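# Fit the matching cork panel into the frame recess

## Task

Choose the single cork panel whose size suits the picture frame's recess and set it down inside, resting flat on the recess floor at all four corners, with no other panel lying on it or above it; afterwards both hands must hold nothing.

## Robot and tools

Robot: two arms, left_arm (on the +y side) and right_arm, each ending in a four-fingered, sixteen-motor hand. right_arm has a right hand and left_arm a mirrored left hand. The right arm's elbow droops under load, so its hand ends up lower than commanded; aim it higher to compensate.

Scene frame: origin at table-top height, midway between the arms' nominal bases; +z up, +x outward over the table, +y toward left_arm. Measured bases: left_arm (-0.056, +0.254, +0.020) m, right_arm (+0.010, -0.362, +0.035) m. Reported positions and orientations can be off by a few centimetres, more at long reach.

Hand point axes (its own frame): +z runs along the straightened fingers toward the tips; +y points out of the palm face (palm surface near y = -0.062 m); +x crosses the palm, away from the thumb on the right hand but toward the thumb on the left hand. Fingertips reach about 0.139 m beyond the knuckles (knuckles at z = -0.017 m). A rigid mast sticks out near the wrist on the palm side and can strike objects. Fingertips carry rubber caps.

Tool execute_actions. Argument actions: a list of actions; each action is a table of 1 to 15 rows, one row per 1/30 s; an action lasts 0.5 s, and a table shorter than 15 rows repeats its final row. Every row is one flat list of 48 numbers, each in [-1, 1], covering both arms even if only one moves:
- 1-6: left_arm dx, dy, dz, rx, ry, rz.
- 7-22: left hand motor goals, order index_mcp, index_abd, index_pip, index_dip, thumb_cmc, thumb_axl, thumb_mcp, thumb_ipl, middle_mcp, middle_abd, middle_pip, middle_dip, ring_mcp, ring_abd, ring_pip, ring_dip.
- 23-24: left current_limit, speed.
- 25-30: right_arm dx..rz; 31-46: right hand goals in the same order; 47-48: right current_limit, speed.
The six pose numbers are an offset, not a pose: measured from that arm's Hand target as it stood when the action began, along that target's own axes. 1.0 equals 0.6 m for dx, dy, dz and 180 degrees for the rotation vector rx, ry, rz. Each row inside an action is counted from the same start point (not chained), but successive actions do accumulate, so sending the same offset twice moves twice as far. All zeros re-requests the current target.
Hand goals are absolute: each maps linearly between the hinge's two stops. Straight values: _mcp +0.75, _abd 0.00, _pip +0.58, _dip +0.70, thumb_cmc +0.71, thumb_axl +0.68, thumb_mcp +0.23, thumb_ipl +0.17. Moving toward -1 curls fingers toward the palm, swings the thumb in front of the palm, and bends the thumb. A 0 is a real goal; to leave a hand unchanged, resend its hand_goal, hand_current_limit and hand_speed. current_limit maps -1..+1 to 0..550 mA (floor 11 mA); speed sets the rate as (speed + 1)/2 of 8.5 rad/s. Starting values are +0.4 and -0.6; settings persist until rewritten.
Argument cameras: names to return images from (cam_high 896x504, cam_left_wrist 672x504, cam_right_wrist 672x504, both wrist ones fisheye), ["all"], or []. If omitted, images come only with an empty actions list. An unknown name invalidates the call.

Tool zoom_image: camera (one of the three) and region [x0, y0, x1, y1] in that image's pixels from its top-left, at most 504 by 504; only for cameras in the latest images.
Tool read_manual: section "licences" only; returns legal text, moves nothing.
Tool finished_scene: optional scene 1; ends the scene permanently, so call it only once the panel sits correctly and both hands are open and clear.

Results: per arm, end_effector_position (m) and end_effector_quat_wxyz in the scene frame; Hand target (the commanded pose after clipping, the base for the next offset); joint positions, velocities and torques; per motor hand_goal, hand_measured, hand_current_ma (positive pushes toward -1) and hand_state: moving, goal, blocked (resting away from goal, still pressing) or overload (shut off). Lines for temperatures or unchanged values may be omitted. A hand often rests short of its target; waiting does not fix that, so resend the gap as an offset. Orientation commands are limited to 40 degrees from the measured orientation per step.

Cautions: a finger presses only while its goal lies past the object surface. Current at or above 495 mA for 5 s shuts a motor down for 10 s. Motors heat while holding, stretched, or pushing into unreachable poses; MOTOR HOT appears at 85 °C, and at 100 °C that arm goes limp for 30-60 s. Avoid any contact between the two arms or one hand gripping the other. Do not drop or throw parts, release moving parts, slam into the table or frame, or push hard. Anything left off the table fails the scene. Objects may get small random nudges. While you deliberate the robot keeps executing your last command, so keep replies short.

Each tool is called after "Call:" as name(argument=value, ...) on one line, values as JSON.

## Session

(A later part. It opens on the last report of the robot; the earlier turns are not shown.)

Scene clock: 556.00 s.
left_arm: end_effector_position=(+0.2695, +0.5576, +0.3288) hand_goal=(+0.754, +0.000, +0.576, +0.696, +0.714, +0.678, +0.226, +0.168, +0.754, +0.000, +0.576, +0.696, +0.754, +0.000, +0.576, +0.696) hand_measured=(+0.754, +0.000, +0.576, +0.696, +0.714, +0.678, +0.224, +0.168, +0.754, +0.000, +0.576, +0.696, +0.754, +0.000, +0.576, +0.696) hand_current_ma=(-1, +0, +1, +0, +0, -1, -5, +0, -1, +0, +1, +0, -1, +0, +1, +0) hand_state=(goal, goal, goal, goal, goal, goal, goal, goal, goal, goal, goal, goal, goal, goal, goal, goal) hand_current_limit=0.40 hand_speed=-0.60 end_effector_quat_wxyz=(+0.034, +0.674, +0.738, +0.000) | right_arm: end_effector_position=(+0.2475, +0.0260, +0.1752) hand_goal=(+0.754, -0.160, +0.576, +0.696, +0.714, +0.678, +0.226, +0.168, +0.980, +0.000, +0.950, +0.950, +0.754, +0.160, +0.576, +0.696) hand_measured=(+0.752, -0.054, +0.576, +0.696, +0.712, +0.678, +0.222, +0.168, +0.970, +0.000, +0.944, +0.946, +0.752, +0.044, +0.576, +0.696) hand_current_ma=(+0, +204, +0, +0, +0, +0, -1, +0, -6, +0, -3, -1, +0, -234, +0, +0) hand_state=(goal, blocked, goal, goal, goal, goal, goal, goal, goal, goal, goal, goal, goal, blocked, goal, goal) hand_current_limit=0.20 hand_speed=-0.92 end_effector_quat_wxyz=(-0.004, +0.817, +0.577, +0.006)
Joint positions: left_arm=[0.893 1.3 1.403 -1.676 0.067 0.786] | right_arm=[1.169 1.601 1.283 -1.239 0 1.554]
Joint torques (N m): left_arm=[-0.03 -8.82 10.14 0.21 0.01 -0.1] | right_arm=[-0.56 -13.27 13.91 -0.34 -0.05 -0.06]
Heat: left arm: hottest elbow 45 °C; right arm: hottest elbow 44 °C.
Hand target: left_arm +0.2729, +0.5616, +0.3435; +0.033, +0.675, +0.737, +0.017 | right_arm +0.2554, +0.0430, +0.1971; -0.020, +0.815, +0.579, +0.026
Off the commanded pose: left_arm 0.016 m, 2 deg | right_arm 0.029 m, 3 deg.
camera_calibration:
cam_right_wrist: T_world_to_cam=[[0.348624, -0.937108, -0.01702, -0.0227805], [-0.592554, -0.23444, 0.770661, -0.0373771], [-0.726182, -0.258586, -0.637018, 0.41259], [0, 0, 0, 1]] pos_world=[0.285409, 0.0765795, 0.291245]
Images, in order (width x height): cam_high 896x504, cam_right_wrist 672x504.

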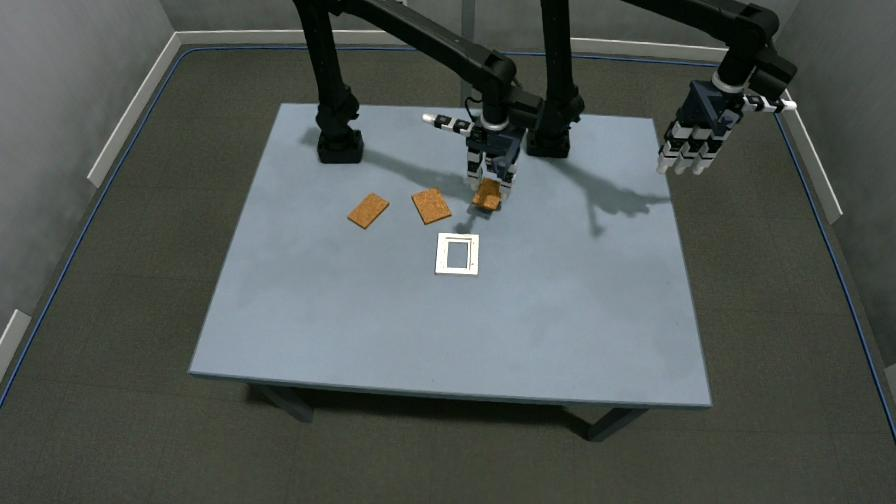

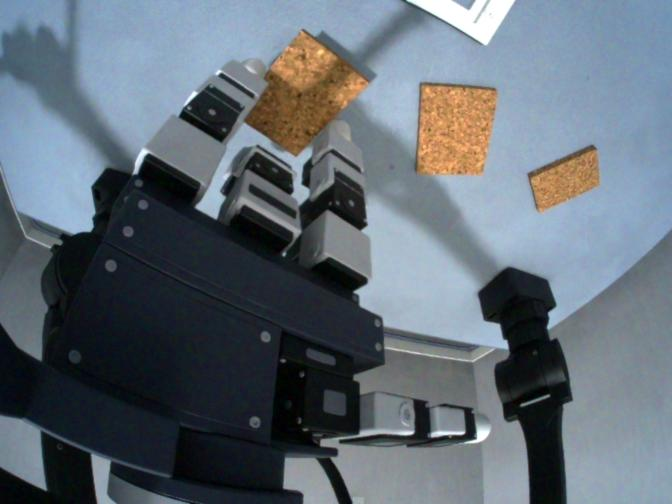

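Call:
execute_actions(actions=[[[0,0,0,0,0,0,0.754,0,0.576,0.696,0.714,0.678,0.226,0.168,0.754,0,0.576,0.696,0.754,0,0.576,0.696,0.4,-0.6,0.002,0.035,0,0.001,0,-0.012,0.754,-0.16,0.576,0.696,0.714,0.678,0.226,0.168,0.98,0,0.95,0.95,0.754,0.16,0.576,0.696,0.2,-0.92],[0,0,0,0,0,0,0.754,0,0.576,0.696,0.714,0.678,0.226,0.168,0.754,0,0.576,0.696,0.754,0,0.576,0.696,0.4,-0.6,0.005,0.1015,0,0.0024,0,-0.036,0.754,-0.16,0.576,0.696,0.714,0.678,0.226,0.168,0.98,0,0.95,0.95,0.754,0.16,0.576,0.696,0.2,-0.92]],[[0,0,0,0,0,0,0.754,0,0.576,0.696,0.714,0.678,0.226,0.168,0.754,0,0.576,0.696,0.754,0,0.576,0.696,0.4,-0.6,-0.0065,0.1012,-0.0007,0.0024,0,-0.036,0.754,-0.16,0.576,0.696,0.714,0.678,0.226,0.168,0.98,0,0.95,0.95,0.754,0.16,0.576,0.696,0.2,-0.92]],[[0,0,0,0,0,0,0.754,0,0.576,0.696,0.714,0.678,0.226,0.168,0.754,0,0.576,0.696,0.754,0,0.576,0.696,0.4,-0.6,-0.018,0.0998,-0.0014,0.0024,0,-0.036,0.754,-0.16,0.576,0.696,0.714,0.678,0.226,0.168,0.98,0,0.95,0.95,0.754,0.16,0.576,0.696,0.2,-0.92]]], cameras=["cam_high","cam_right_wrist"])

Call:
zoom_image(camera="cam_right_wrist", region=[200, 0, 400, 160])

Call:
zoom_image(camera="cam_high", region=[410, 190, 500, 290])

Scene clock: 592.77 s.
left_arm: end_effector_position=(+0.2695, +0.5576, +0.3288) hand_goal=(+0.754, +0.000, +0.576, +0.696, +0.714, +0.678, +0.226, +0.168, +0.754, +0.000, +0.576, +0.696, +0.754, +0.000, +0.576, +0.696) hand_measured=(+0.754, +0.000, +0.576, +0.696, +0.714, +0.678, +0.224, +0.168, +0.754, +0.000, +0.576, +0.696, +0.754, +0.000, +0.576, +0.696) hand_current_ma=(-1, +0, +1, +0, +0, -1, -5, +0, -1, +0, +1, +0, -1, +0, +1, +0) hand_state=(goal, goal, goal, goal, goal, goal, goal, goal, goal, goal, goal, goal, goal, goal, goal, goal) hand_current_limit=0.40 hand_speed=-0.60 end_effector_quat_wxyz=(+0.034, +0.674, +0.738, +0.000) | right_arm: end_effector_position=(+0.4186, -0.0284, +0.1765) hand_goal=(+0.754, -0.160, +0.576, +0.696, +0.714, +0.678, +0.226, +0.168, +0.980, +0.000, +0.950, +0.950, +0.754, +0.160, +0.576, +0.696) hand_measured=(+0.752, -0.054, +0.576, +0.696, +0.714, +0.678, +0.222, +0.168, +0.972, +0.000, +0.944, +0.946, +0.752, +0.044, +0.576, +0.696) hand_current_ma=(+0, +204, +0, +0, +0, +0, -1, +0, -5, +0, -2, -1, +0, -234, +0, +0) hand_state=(goal, blocked, goal, goal, goal, goal, goal, goal, goal, goal, goal, goal, goal, blocked, goal, goal) hand_current_limit=0.20 hand_speed=-0.92 end_effector_quat_wxyz=(-0.021, +0.712, +0.702, +0.001)
Joint positions: left_arm=[0.893 1.3 1.403 -1.676 0.067 0.786] | right_arm=[0.777 1.64 1.343 -1.27 -0.042 0.835]
Joint torques (N m): left_arm=[-0.03 -8.82 10.14 0.21 0.01 -0.1] | right_arm=[0.26 -12.63 14.68 -0.27 -0.07 -0.06]
Motor temperatures (°C): left_arm=[26 28 46 28 27 27] | right_arm=[31 36 51 26 28 27]
Heat: left arm: hottest elbow 46 °C; right arm: hottest elbow 51 °C.
Hand target: left_arm +0.2729, +0.5616, +0.3435; +0.033, +0.675, +0.737, +0.017 | right_arm +0.4307, -0.0086, +0.1973; -0.024, +0.705, +0.709, +0.022
Off the commanded pose: left_arm 0.016 m, 2 deg | right_arm 0.031 m, 3 deg.
camera_calibration:
cam_right_wrist: T_world_to_cam=[[0.630356, -0.774777, -0.0487093, -0.240989], [-0.463399, -0.425876, 0.777104, -0.0103802], [-0.622826, -0.46728, -0.627484, 0.472729], [0, 0, 0, 1]] pos_world=[0.441527, 0.0297633, 0.292958]
Images, in order (width x height): cam_high 896x504, cam_right_wrist 672x504.

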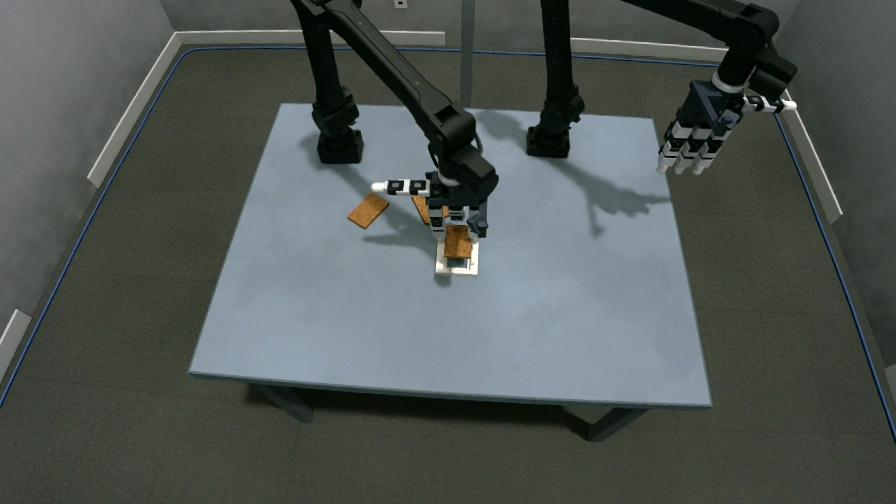

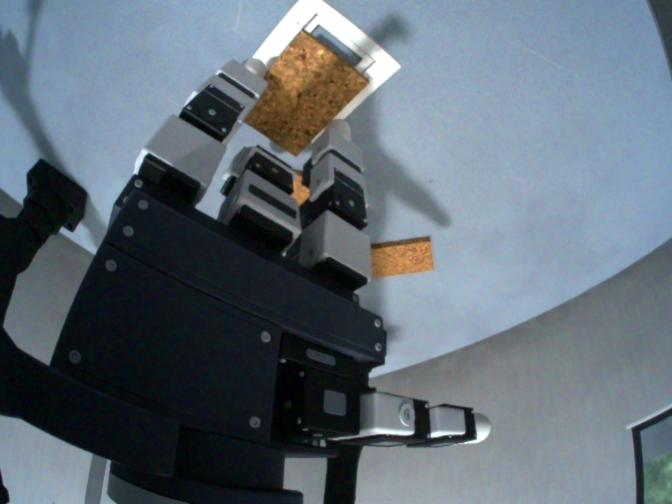

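Scaled by 2.520 from the camera's 672x504 image, which has a finer 960x720 frame.

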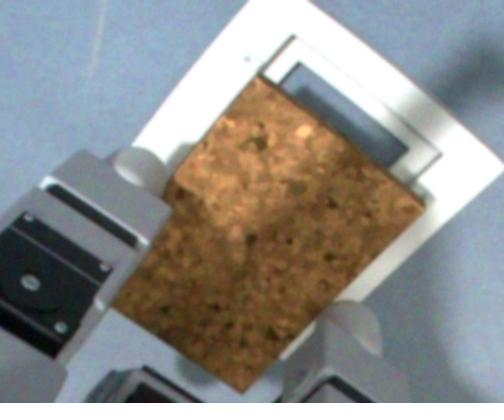

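Scaled by 5.040 from the camera's 896x504 image, which has a finer 1280x720 frame.

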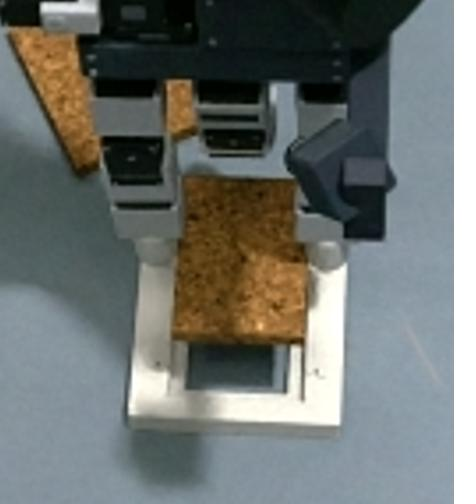

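Call:
execute_actions(actions=[[[0,0,0,0,0,0,0.754,0,0.576,0.696,0.714,0.678,0.226,0.168,0.754,0,0.576,0.696,0.754,0,0.576,0.696,0.4,-0.6,-0.008,0,0.025,-0.001,-0.005,0,0.754,-0.16,0.576,0.696,0.714,0.678,0.226,0.168,0.98,0,0.95,0.95,0.754,0.16,0.576,0.696,0.2,-0.92],[0,0,0,0,0,0,0.754,0,0.576,0.696,0.714,0.678,0.226,0.168,0.754,0,0.576,0.696,0.754,0,0.576,0.696,0.4,-0.6,-0.0248,-0.0012,0.0735,-0.0019,-0.015,0,0.754,-0.16,0.576,0.696,0.714,0.678,0.226,0.168,0.98,0,0.95,0.95,0.754,0.16,0.576,0.696,0.2,-0.92]]], cameras=["cam_high","cam_right_wrist"])

Call:
zoom_image(camera="cam_right_wrist", region=[200, 0, 400, 160])

Call:
zoom_image(camera="cam_high", region=[420, 205, 500, 285])

Scene clock: 657.00 s.
left_arm: end_effector_position=(+0.2695, +0.5576, +0.3288) hand_goal=(+0.754, +0.000, +0.576, +0.696, +0.714, +0.678, +0.226, +0.168, +0.754, +0.000, +0.576, +0.696, +0.754, +0.000, +0.576, +0.696) hand_measured=(+0.754, +0.000, +0.576, +0.696, +0.714, +0.678, +0.224, +0.168, +0.754, +0.000, +0.576, +0.696, +0.754, +0.000, +0.576, +0.696) hand_current_ma=(-1, +0, +1, +0, +0, -1, -5, +0, -1, +0, +1, +0, -1, +0, +1, +0) hand_state=(goal, goal, goal, goal, goal, goal, goal, goal, goal, goal, goal, goal, goal, goal, goal, goal) hand_current_limit=0.40 hand_speed=-0.60 end_effector_quat_wxyz=(+0.034, +0.674, +0.738, +0.000) | right_arm: end_effector_position=(+0.4286, -0.0248, +0.1528) hand_goal=(+0.754, -0.160, +0.576, +0.696, +0.714, +0.678, +0.226, +0.168, +0.980, +0.000, +0.950, +0.950, +0.754, +0.160, +0.576, +0.696) hand_measured=(+0.752, -0.054, +0.576, +0.696, +0.714, +0.678, +0.222, +0.168, +0.972, +0.000, +0.944, +0.946, +0.752, +0.044, +0.576, +0.696) hand_current_ma=(+0, +204, +0, +0, +0, +0, -1, +0, -5, +0, -2, -1, +0, -234, +0, +0) hand_state=(goal, blocked, goal, goal, goal, goal, goal, goal, goal, goal, goal, goal, goal, blocked, goal, goal) hand_current_limit=0.20 hand_speed=-0.92 end_effector_quat_wxyz=(-0.007, +0.710, +0.704, +0.003)
Joint positions: left_arm=[0.893 1.3 1.403 -1.676 0.067 0.786] | right_arm=[0.777 1.682 1.325 -1.206 -0.013 0.83]
Joint torques (N m): left_arm=[-0.03 -8.82 10.14 0.23 0.01 -0.1] | right_arm=[-0.03 -13.45 8.94 0.62 0.25 -0.05]
Heat: left arm: hottest elbow 46 °C; right arm: hottest elbow 50 °C.
Hand target: left_arm +0.2729, +0.5616, +0.3435; +0.033, +0.675, +0.737, +0.017 | right_arm +0.4300, -0.0205, +0.1525; -0.005, +0.705, +0.709, +0.008
Off the commanded pose: left_arm 0.016 m, 2 deg | right_arm 0.004 m, 1 deg.
camera_calibration:
cam_right_wrist: T_world_to_cam=[[0.634897, -0.772325, -0.020473, -0.251974], [-0.479946, -0.415033, 0.772917, 0.0222607], [-0.60544, -0.480897, -0.634177, 0.459063], [0, 0, 0, 1]] pos_world=[0.448597, 0.0353948, 0.268763]
Images, in order (width x height): cam_high 896x504, cam_right_wrist 672x504.

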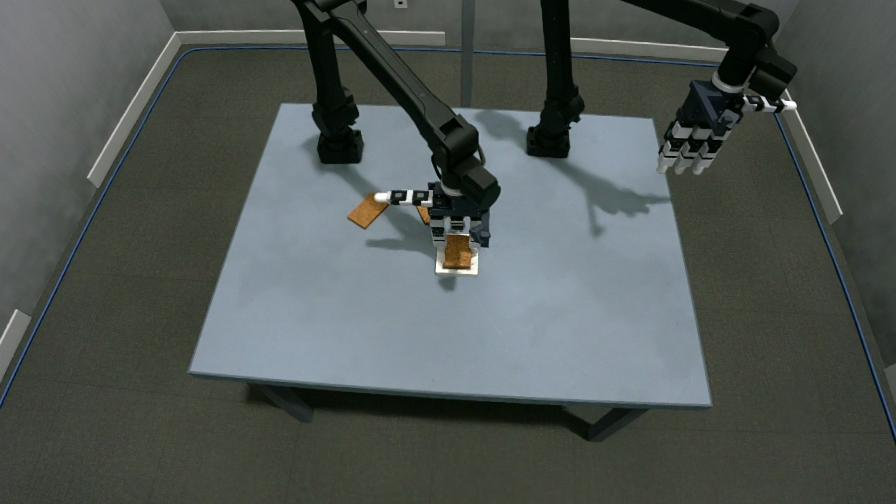

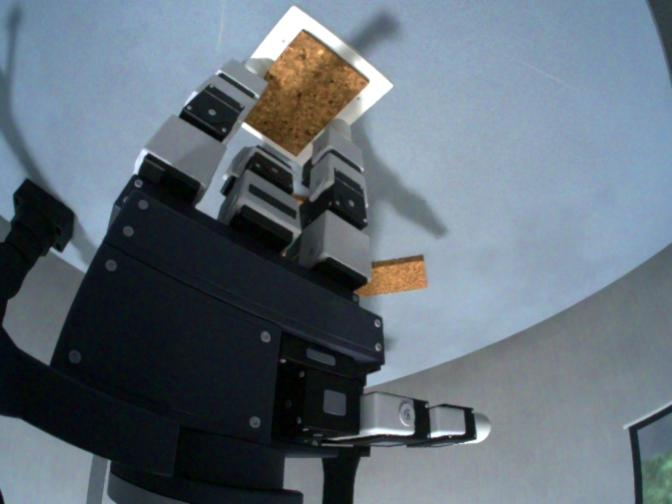

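Scaled by 2.520 from the camera's 672x504 image, which has a finer 960x720 frame.

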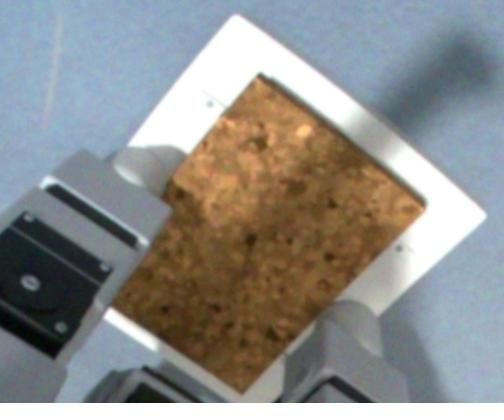

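Scaled by 6.300 from the camera's 896x504 image, which has a finer 1280x720 frame.

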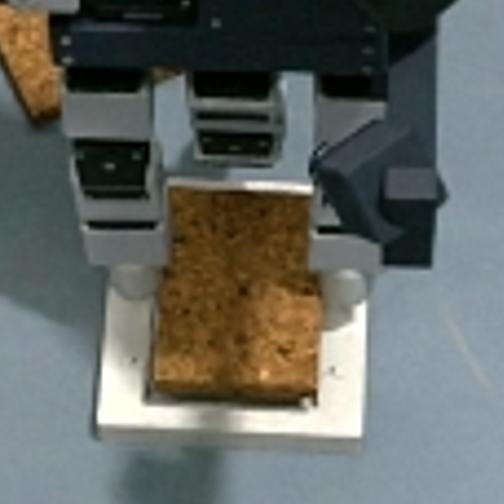

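Call:
execute_actions(actions=[[[0,0,0,0,0,0,0.754,0,0.576,0.696,0.714,0.678,0.226,0.168,0.754,0,0.576,0.696,0.754,0,0.576,0.696,0.4,-0.6,-0.0013,-0.0075,0.0167,-0.0018,-0.0045,0,0.754,-0.16,0.576,0.696,0.714,0.678,0.226,0.168,0.98,0,0.95,0.95,0.754,0.16,0.576,0.696,0.2,-0.92]]], cameras=["cam_high","cam_right_wrist"])

Call:
zoom_image(camera="cam_right_wrist", region=[230, 0, 400, 136])

Call:
zoom_image(camera="cam_high", region=[420, 225, 490, 285])

Scene clock: 728.13 s.
left_arm: end_effector_position=(+0.2695, +0.5576, +0.3288) hand_goal=(+0.754, +0.000, +0.576, +0.696, +0.714, +0.678, +0.226, +0.168, +0.754, +0.000, +0.576, +0.696, +0.754, +0.000, +0.576, +0.696) hand_measured=(+0.754, +0.000, +0.576, +0.696, +0.714, +0.678, +0.224, +0.168, +0.754, +0.000, +0.576, +0.696, +0.754, +0.000, +0.576, +0.696) hand_current_ma=(-1, +0, +1, +0, +0, -1, -5, +0, -1, +0, +1, +0, -1, +0, +1, +0) hand_state=(goal, goal, goal, goal, goal, goal, goal, goal, goal, goal, goal, goal, goal, goal, goal, goal) hand_current_limit=0.40 hand_speed=-0.60 end_effector_quat_wxyz=(+0.034, +0.674, +0.738, +0.000) | right_arm: end_effector_position=(+0.4267, -0.0253, +0.1464) hand_goal=(+0.754, -0.160, +0.576, +0.696, +0.714, +0.678, +0.226, +0.168, +0.980, +0.000, +0.950, +0.950, +0.754, +0.160, +0.576, +0.696) hand_measured=(+0.752, -0.054, +0.576, +0.696, +0.714, +0.678, +0.222, +0.168, +0.972, +0.000, +0.944, +0.946, +0.752, +0.044, +0.576, +0.696) hand_current_ma=(+0, +204, +0, +0, +0, +0, -1, +0, -5, +0, -2, -1, +0, -234, +0, +0) hand_state=(goal, blocked, goal, goal, goal, goal, goal, goal, goal, goal, goal, goal, goal, blocked, goal, goal) hand_current_limit=0.20 hand_speed=-0.92 end_effector_quat_wxyz=(+0.000, +0.708, +0.706, +0.004)
Joint positions: left_arm=[0.893 1.3 1.403 -1.676 0.067 0.786] | right_arm=[0.784 1.683 1.304 -1.183 0.001 0.83]
Joint torques (N m): left_arm=[0.03 -8.76 10.14 0.21 0.01 -0.1] | right_arm=[0.44 -13.04 8.62 0.64 0.26 0.05]
Motor temperatures (°C): left_arm=[26 28 46 28 27 27] | right_arm=[30 34 44 26 28 27]
Heat: left arm: hottest elbow 46 °C; right arm: hottest elbow 44 °C.
Hand target: left_arm +0.2729, +0.5616, +0.3435; +0.033, +0.675, +0.737, +0.017 | right_arm +0.4255, -0.0211, +0.1424; +0.002, +0.705, +0.709, +0.005
Off the commanded pose: left_arm 0.016 m, 2 deg | right_arm 0.006 m, 0 deg.
camera_calibration:
cam_right_wrist: T_world_to_cam=[[0.639938, -0.768394, -0.00706761, -0.255254], [-0.485932, -0.411788, 0.770909, 0.0289371], [-0.595272, -0.4899, -0.636906, 0.44941], [0, 0, 0, 1]] pos_world=[0.444929, 0.0359464, 0.26212]
Images, in order (width x height): cam_high 896x504, cam_right_wrist 672x504.

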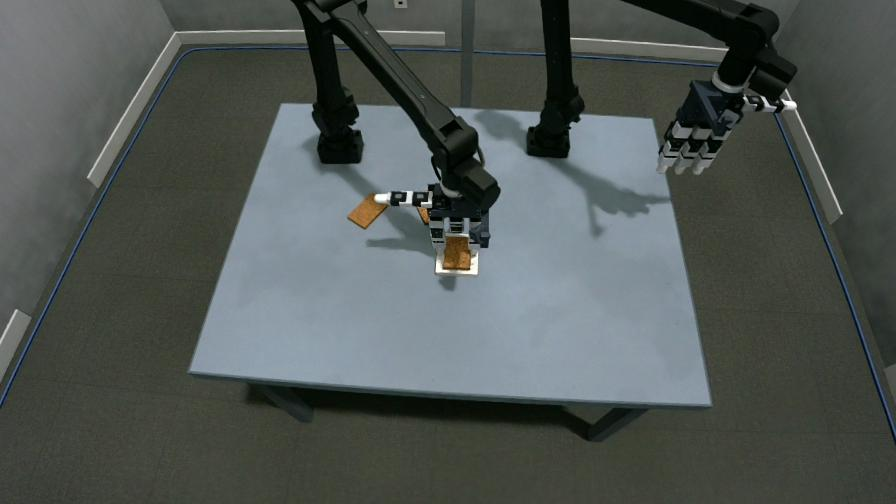

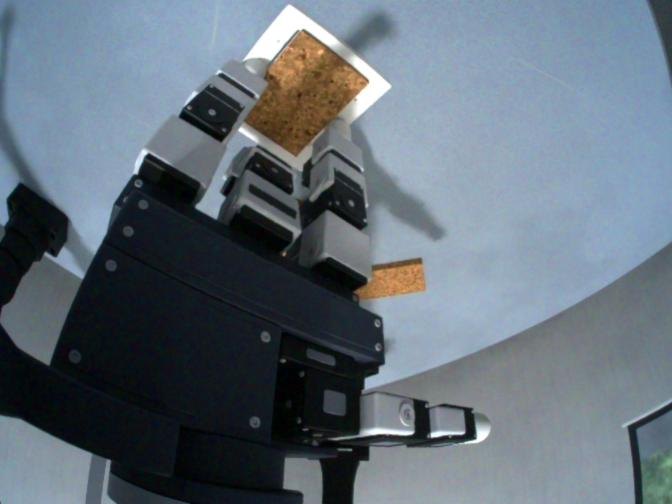

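Scaled by 2.965 from the camera's 672x504 image, which has a finer 960x720 frame.

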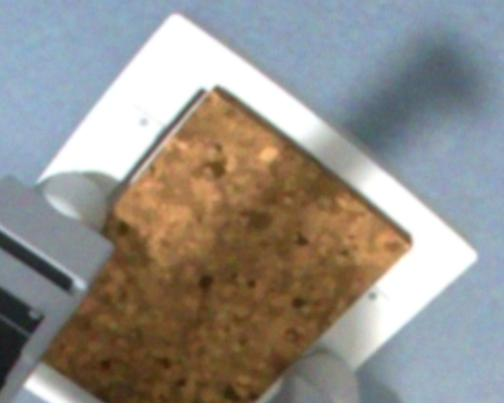

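Scaled by 7.200 from the camera's 896x504 image, which has a finer 1280x720 frame.

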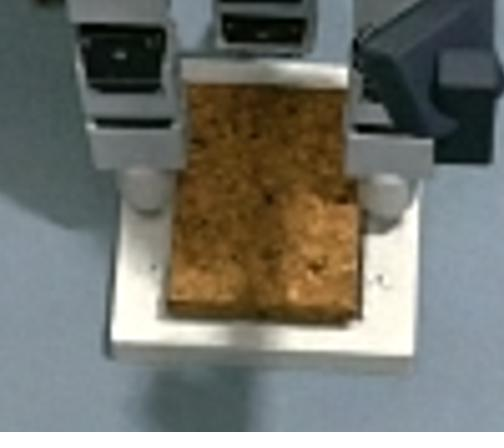

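Call:
execute_actions(actions=[[[0,0,0,0,0,0,0.754,0,0.576,0.696,0.714,0.678,0.226,0.168,0.754,0,0.576,0.696,0.754,0,0.576,0.696,0.4,-0.6,0,-0.0085,0.010,0,0,0,0.754,-0.16,0.576,0.696,0.714,0.678,0.226,0.168,0.98,0,0.95,0.95,0.754,0.16,0.576,0.696,0.2,-0.92]]], cameras=["cam_high","cam_right_wrist"])

Call:
zoom_image(camera="cam_right_wrist", region=[230, 0, 400, 170])

Call:
zoom_image(camera="cam_high", region=[420, 225, 490, 285])

Scene clock: 803.03 s.
left_arm: end_effector_position=(+0.2695, +0.5576, +0.3288) hand_goal=(+0.754, +0.000, +0.576, +0.696, +0.714, +0.678, +0.226, +0.168, +0.754, +0.000, +0.576, +0.696, +0.754, +0.000, +0.576, +0.696) hand_measured=(+0.754, +0.000, +0.576, +0.696, +0.714, +0.678, +0.224, +0.168, +0.754, +0.000, +0.576, +0.696, +0.754, +0.000, +0.576, +0.696) hand_current_ma=(-1, +0, +1, +0, +0, -1, -5, +0, -1, +0, +1, +0, -1, +0, +1, +0) hand_state=(goal, goal, goal, goal, goal, goal, goal, goal, goal, goal, goal, goal, goal, goal, goal, goal) hand_current_limit=0.40 hand_speed=-0.60 end_effector_quat_wxyz=(+0.034, +0.674, +0.738, +0.000) | right_arm: end_effector_position=(+0.4216, -0.0245, +0.1393) hand_goal=(+0.754, -0.160, +0.576, +0.696, +0.714, +0.678, +0.226, +0.168, +0.980, +0.000, +0.950, +0.950, +0.754, +0.160, +0.576, +0.696) hand_measured=(+0.752, -0.054, +0.576, +0.696, +0.714, +0.678, +0.222, +0.168, +0.972, +0.000, +0.944, +0.946, +0.752, +0.044, +0.576, +0.696) hand_current_ma=(+0, +204, +0, +0, +0, +0, -1, +0, -5, +0, -2, -1, +0, -234, +0, +0) hand_state=(goal, blocked, goal, goal, goal, goal, goal, goal, goal, goal, goal, goal, goal, blocked, goal, goal) hand_current_limit=0.20 hand_speed=-0.92 end_effector_quat_wxyz=(+0.000, +0.705, +0.709, +0.003)
Joint positions: left_arm=[0.893 1.3 1.403 -1.676 0.067 0.786] | right_arm=[0.792 1.683 1.285 -1.166 0.001 0.83]
Joint torques (N m): left_arm=[0.03 -8.82 10.14 0.21 0.01 -0.1] | right_arm=[0.44 -13.22 8.58 0.64 0.24 0.13]
Heat: left arm: hottest elbow 46 °C; right arm: hottest elbow 43 °C.
Hand target: left_arm +0.2729, +0.5616, +0.3435; +0.033, +0.675, +0.737, +0.017 | right_arm +0.4204, -0.0211, +0.1363; +0.002, +0.705, +0.709, +0.005
Off the commanded pose: left_arm 0.016 m, 2 deg | right_arm 0.005 m, 0 deg.
camera_calibration:
cam_right_wrist: T_world_to_cam=[[0.646382, -0.762988, -0.00638977, -0.254081], [-0.481448, -0.414337, 0.772355, 0.0302101], [-0.591945, -0.49616, -0.635159, 0.440489], [0, 0, 0, 1]] pos_world=[0.439523, 0.0372093, 0.254824]
Images, in order (width x height): cam_high 896x504, cam_right_wrist 672x504.

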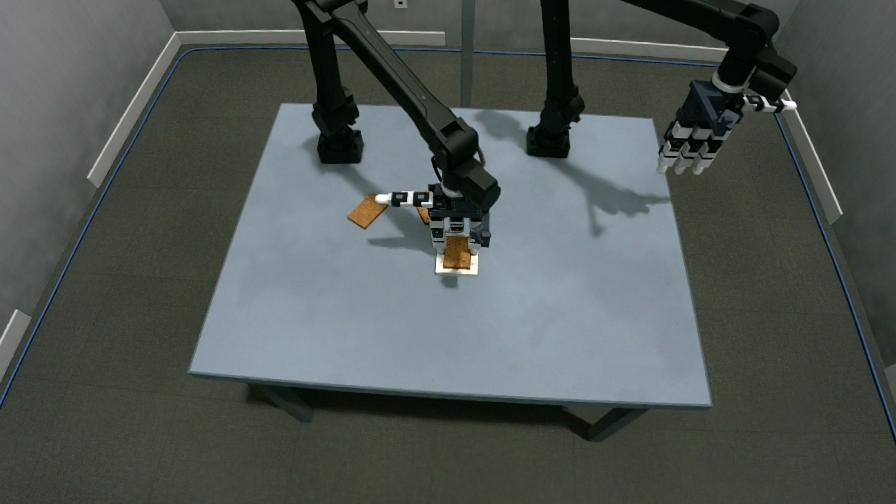

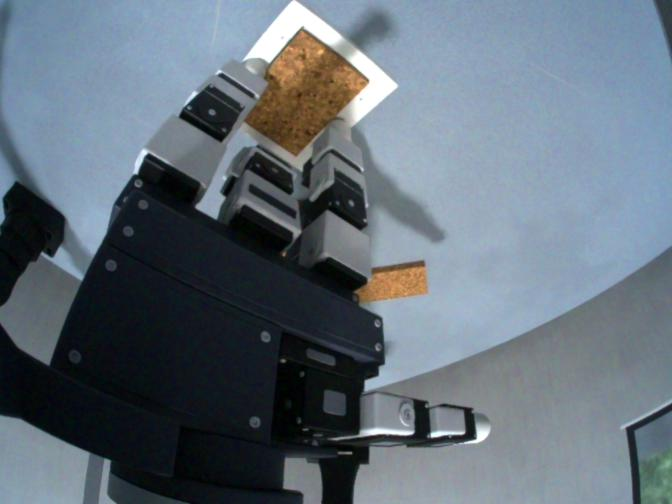

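Scaled by 2.965 from the camera's 672x504 image, which has a finer 960x720 frame.

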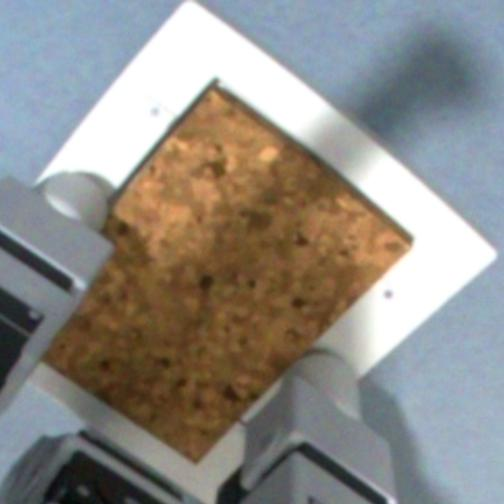

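Scaled by 7.200 from the camera's 896x504 image, which has a finer 1280x720 frame.

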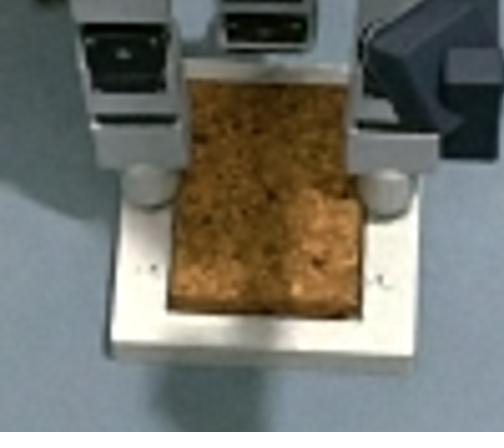

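Call:
execute_actions(actions=[[[0,0,0,0,0,0,0.754,0,0.576,0.696,0.714,0.678,0.226,0.168,0.754,0,0.576,0.696,0.754,0,0.576,0.696,0.4,-0.6,0,0,0,0,0,0,0.754,0.02,0.576,0.696,0.714,0.678,0.226,0.168,0.98,0,0.95,0.95,0.754,-0.02,0.576,0.696,0.2,-0.92]]], cameras=["cam_high","cam_right_wrist"])

Call:
zoom_image(camera="cam_right_wrist", region=[230, 0, 400, 170])

Call:
zoom_image(camera="cam_high", region=[420, 225, 490, 285])

Scene clock: 815.93 s.
left_arm: end_effector_position=(+0.2695, +0.5576, +0.3288) hand_goal=(+0.754, +0.000, +0.576, +0.696, +0.714, +0.678, +0.226, +0.168, +0.754, +0.000, +0.576, +0.696, +0.754, +0.000, +0.576, +0.696) hand_measured=(+0.754, +0.000, +0.576, +0.696, +0.714, +0.678, +0.224, +0.168, +0.754, +0.000, +0.576, +0.696, +0.754, +0.000, +0.576, +0.696) hand_current_ma=(-1, +0, +1, +0, +0, -1, -5, +0, -1, +0, +1, +0, -1, +0, +1, +0) hand_state=(goal, goal, goal, goal, goal, goal, goal, goal, goal, goal, goal, goal, goal, goal, goal, goal) hand_current_limit=0.40 hand_speed=-0.60 end_effector_quat_wxyz=(+0.034, +0.674, +0.738, +0.000) | right_arm: end_effector_position=(+0.4216, -0.0245, +0.1393) hand_goal=(+0.754, +0.020, +0.576, +0.696, +0.714, +0.678, +0.226, +0.168, +0.980, +0.000, +0.950, +0.950, +0.754, -0.020, +0.576, +0.696) hand_measured=(+0.752, +0.016, +0.576, +0.696, +0.714, +0.678, +0.222, +0.168, +0.972, +0.000, +0.944, +0.946, +0.752, -0.016, +0.576, +0.696) hand_current_ma=(+0, -1, +0, +0, +0, +0, -1, +0, -5, +0, -2, -1, +0, +1, +0, +0) hand_state=(goal, goal, goal, goal, goal, goal, goal, goal, goal, goal, goal, goal, goal, goal, goal, goal) hand_current_limit=0.20 hand_speed=-0.92 end_effector_quat_wxyz=(+0.000, +0.705, +0.709, +0.003)
Joint positions: left_arm=[0.893 1.3 1.403 -1.676 0.067 0.786] | right_arm=[0.792 1.683 1.285 -1.166 0.001 0.83]
Joint torques (N m): left_arm=[-0.03 -8.76 10.14 0.21 0.01 -0.1] | right_arm=[0.44 -13.16 8.58 0.62 0.25 0.12]
Heat: left arm: hottest elbow 46 °C; right arm: hottest elbow 43 °C.
Hand target: left_arm +0.2729, +0.5616, +0.3435; +0.033, +0.675, +0.737, +0.017 | right_arm +0.4204, -0.0211, +0.1363; +0.002, +0.705, +0.709, +0.005
Off the commanded pose: left_arm 0.016 m, 2 deg | right_arm 0.005 m, 0 deg.
camera_calibration:
cam_right_wrist: T_world_to_cam=[[0.646382, -0.762988, -0.00638977, -0.254081], [-0.481448, -0.414337, 0.772355, 0.0302101], [-0.591945, -0.49616, -0.635159, 0.440489], [0, 0, 0, 1]] pos_world=[0.439523, 0.0372093, 0.254824]
Images, in order (width x height): cam_high 896x504, cam_right_wrist 672x504.

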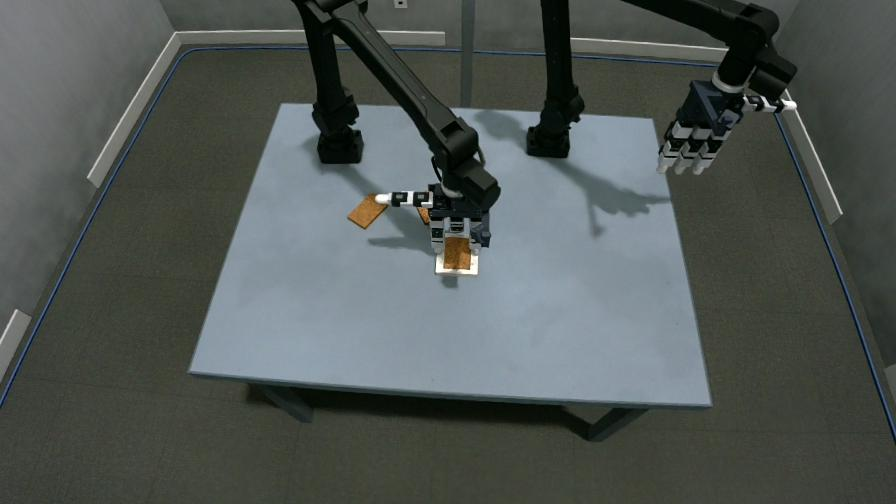

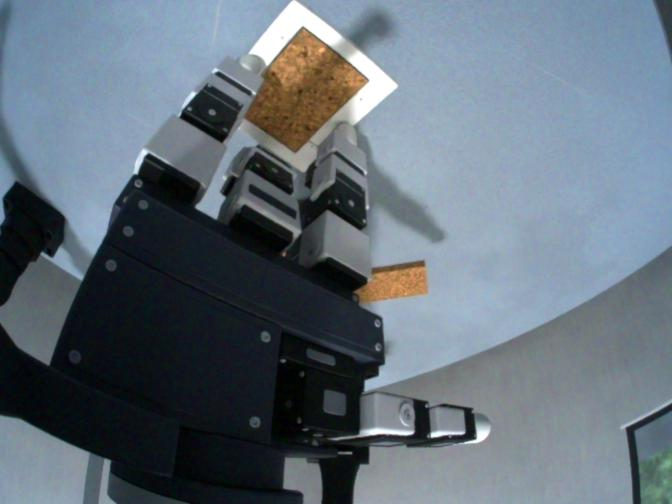

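Scaled by 2.965 from the camera's 672x504 image, which has a finer 960x720 frame.

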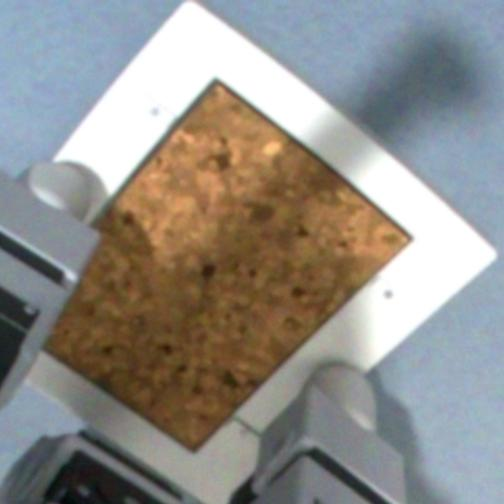

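Scaled by 7.200 from the camera's 896x504 image, which has a finer 1280x720 frame.

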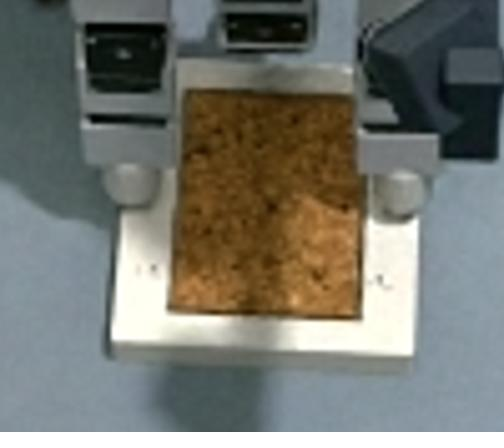

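Call:
execute_actions(actions=[[[0,0,0,0,0,0,0.754,0,0.576,0.696,0.714,0.678,0.226,0.168,0.754,0,0.576,0.696,0.754,0,0.576,0.696,0.4,-0.6,0,0,0,0,0,0,0.754,0.5,0.576,0.696,0.714,0.678,0.226,0.168,0.98,0,0.95,0.95,0.754,-0.5,0.576,0.696,0.2,-0.8]],[[0,0,0,0,0,0,0.754,0,0.576,0.696,0.714,0.678,0.226,0.168,0.754,0,0.576,0.696,0.754,0,0.576,0.696,0.4,-0.6,0,0,-0.04,0,0,0,0.754,0.5,0.576,0.696,0.714,0.678,0.226,0.168,0.98,0,0.95,0.95,0.754,-0.5,0.576,0.696,0.2,-0.8]],[[0,0,0,0,0,0,0.754,0,0.576,0.696,0.714,0.678,0.226,0.168,0.754,0,0.576,0.696,0.754,0,0.576,0.696,0.4,-0.6,0,-0.02,-0.1,0,0,0,0.754,0.5,0.576,0.696,0.714,0.678,0.226,0.168,0.98,0,0.95,0.95,0.754,-0.5,0.576,0.696,0.2,-0.8]],[[0,0,0,0,0,0,0.754,0,0.576,0.696,0.714,0.678,0.226,0.168,0.754,0,0.576,0.696,0.754,0,0.576,0.696,0.4,-0.6,0,-0.15,-0.08,0,0,0,0.754,0.3,0.576,0.696,0.714,0.678,0.226,0.168,0.98,0,0.95,0.95,0.754,-0.3,0.576,0.696,0.2,-0.8]]], cameras=["cam_high","cam_right_wrist"])

Call:
zoom_image(camera="cam_high", region=[420, 225, 490, 285])

Call:
zoom_image(camera="cam_right_wrist", region=[230, 0, 480, 170])

Scene clock: 849.70 s.
left_arm: end_effector_position=(+0.2695, +0.5576, +0.3288) hand_goal=(+0.754, +0.000, +0.576, +0.696, +0.714, +0.678, +0.226, +0.168, +0.754, +0.000, +0.576, +0.696, +0.754, +0.000, +0.576, +0.696) hand_measured=(+0.754, +0.000, +0.576, +0.696, +0.714, +0.678, +0.224, +0.168, +0.754, +0.000, +0.576, +0.696, +0.754, +0.000, +0.576, +0.696) hand_current_ma=(-1, +0, +1, +0, +0, -1, -5, +0, -1, +0, +1, +0, -1, +0, +1, +0) hand_state=(goal, goal, goal, goal, goal, goal, goal, goal, goal, goal, goal, goal, goal, goal, goal, goal) hand_current_limit=0.40 hand_speed=-0.60 end_effector_quat_wxyz=(+0.034, +0.674, +0.738, +0.000) | right_arm: end_effector_position=(+0.3146, -0.0211, +0.2650) hand_goal=(+0.754, +0.300, +0.576, +0.696, +0.714, +0.678, +0.226, +0.168, +0.980, +0.000, +0.950, +0.950, +0.754, -0.300, +0.576, +0.696) hand_measured=(+0.752, +0.302, +0.576, +0.696, +0.714, +0.678, +0.222, +0.168, +0.972, +0.000, +0.944, +0.946, +0.752, -0.302, +0.576, +0.696) hand_current_ma=(-1, +0, +0, +0, +0, +0, -2, +0, -5, +0, -2, -1, +0, +0, +0, +0) hand_state=(goal, goal, goal, goal, goal, goal, goal, goal, goal, goal, goal, goal, goal, goal, goal, goal) hand_current_limit=0.20 hand_speed=-0.80 end_effector_quat_wxyz=(+0.000, +0.700, +0.714, +0.006)
Joint positions: left_arm=[0.893 1.3 1.403 -1.676 0.067 0.786] | right_arm=[0.986 1.439 1.339 -1.458 0.003 1.008]
Joint torques (N m): left_arm=[-0.03 -8.82 10.14 0.21 0.01 -0.1] | right_arm=[-0.73 -10.11 10.52 -0.27 0.26 0.16]
Heat: left arm: hottest elbow 46 °C; right arm: hottest elbow 43 °C.
Hand target: left_arm +0.2729, +0.5616, +0.3435; +0.033, +0.675, +0.737, +0.017 | right_arm +0.3172, -0.0223, +0.2672; +0.002, +0.705, +0.709, +0.005
Off the commanded pose: left_arm 0.016 m, 2 deg | right_arm 0.004 m, 1 deg.
camera_calibration:
cam_right_wrist: T_world_to_cam=[[0.657994, -0.752981, -0.00797752, -0.184596], [-0.477885, -0.425741, 0.768355, -0.117407], [-0.581953, -0.501761, -0.639974, 0.456696], [0, 0, 0, 1]] pos_world=[0.331132, 0.0401695, 0.381011]
Images, in order (width x height): cam_high 896x504, cam_right_wrist 672x504.

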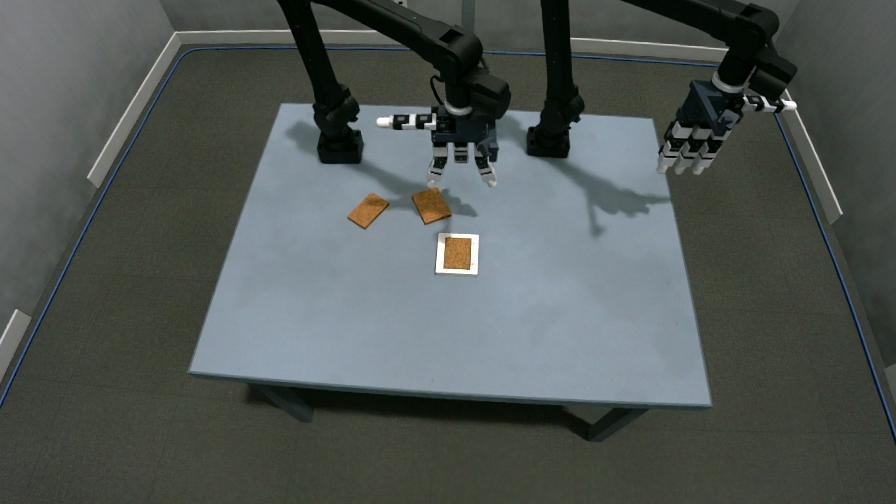

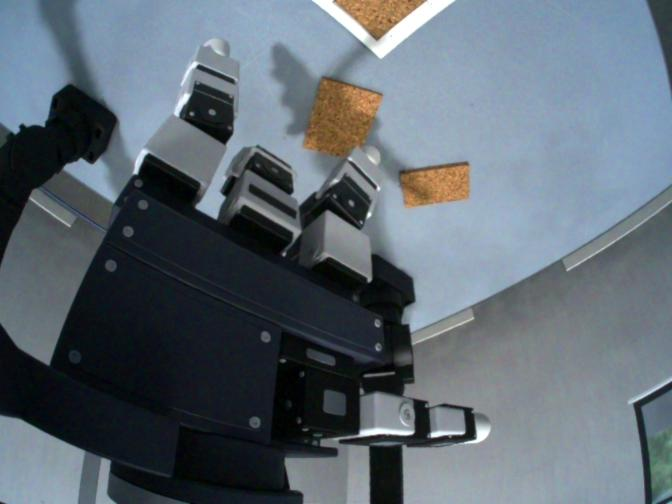

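Scaled by 7.200 from the camera's 896x504 image, which has a finer 1280x720 frame.

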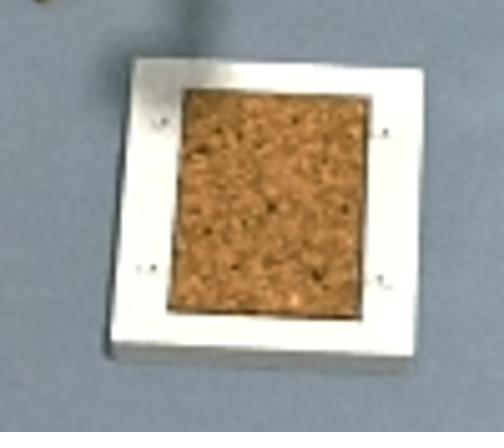

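Scaled by 2.016 from the camera's 672x504 image, which has a finer 960x720 frame.

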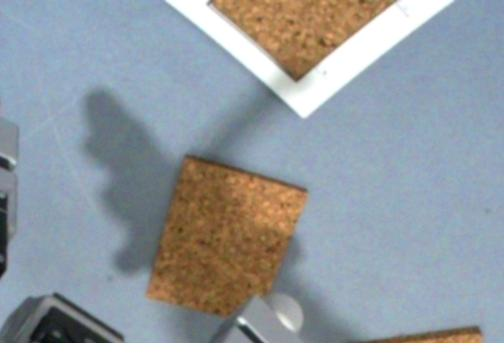

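Call:
finished_scene(scene=1)

The scene is finished: the task was done.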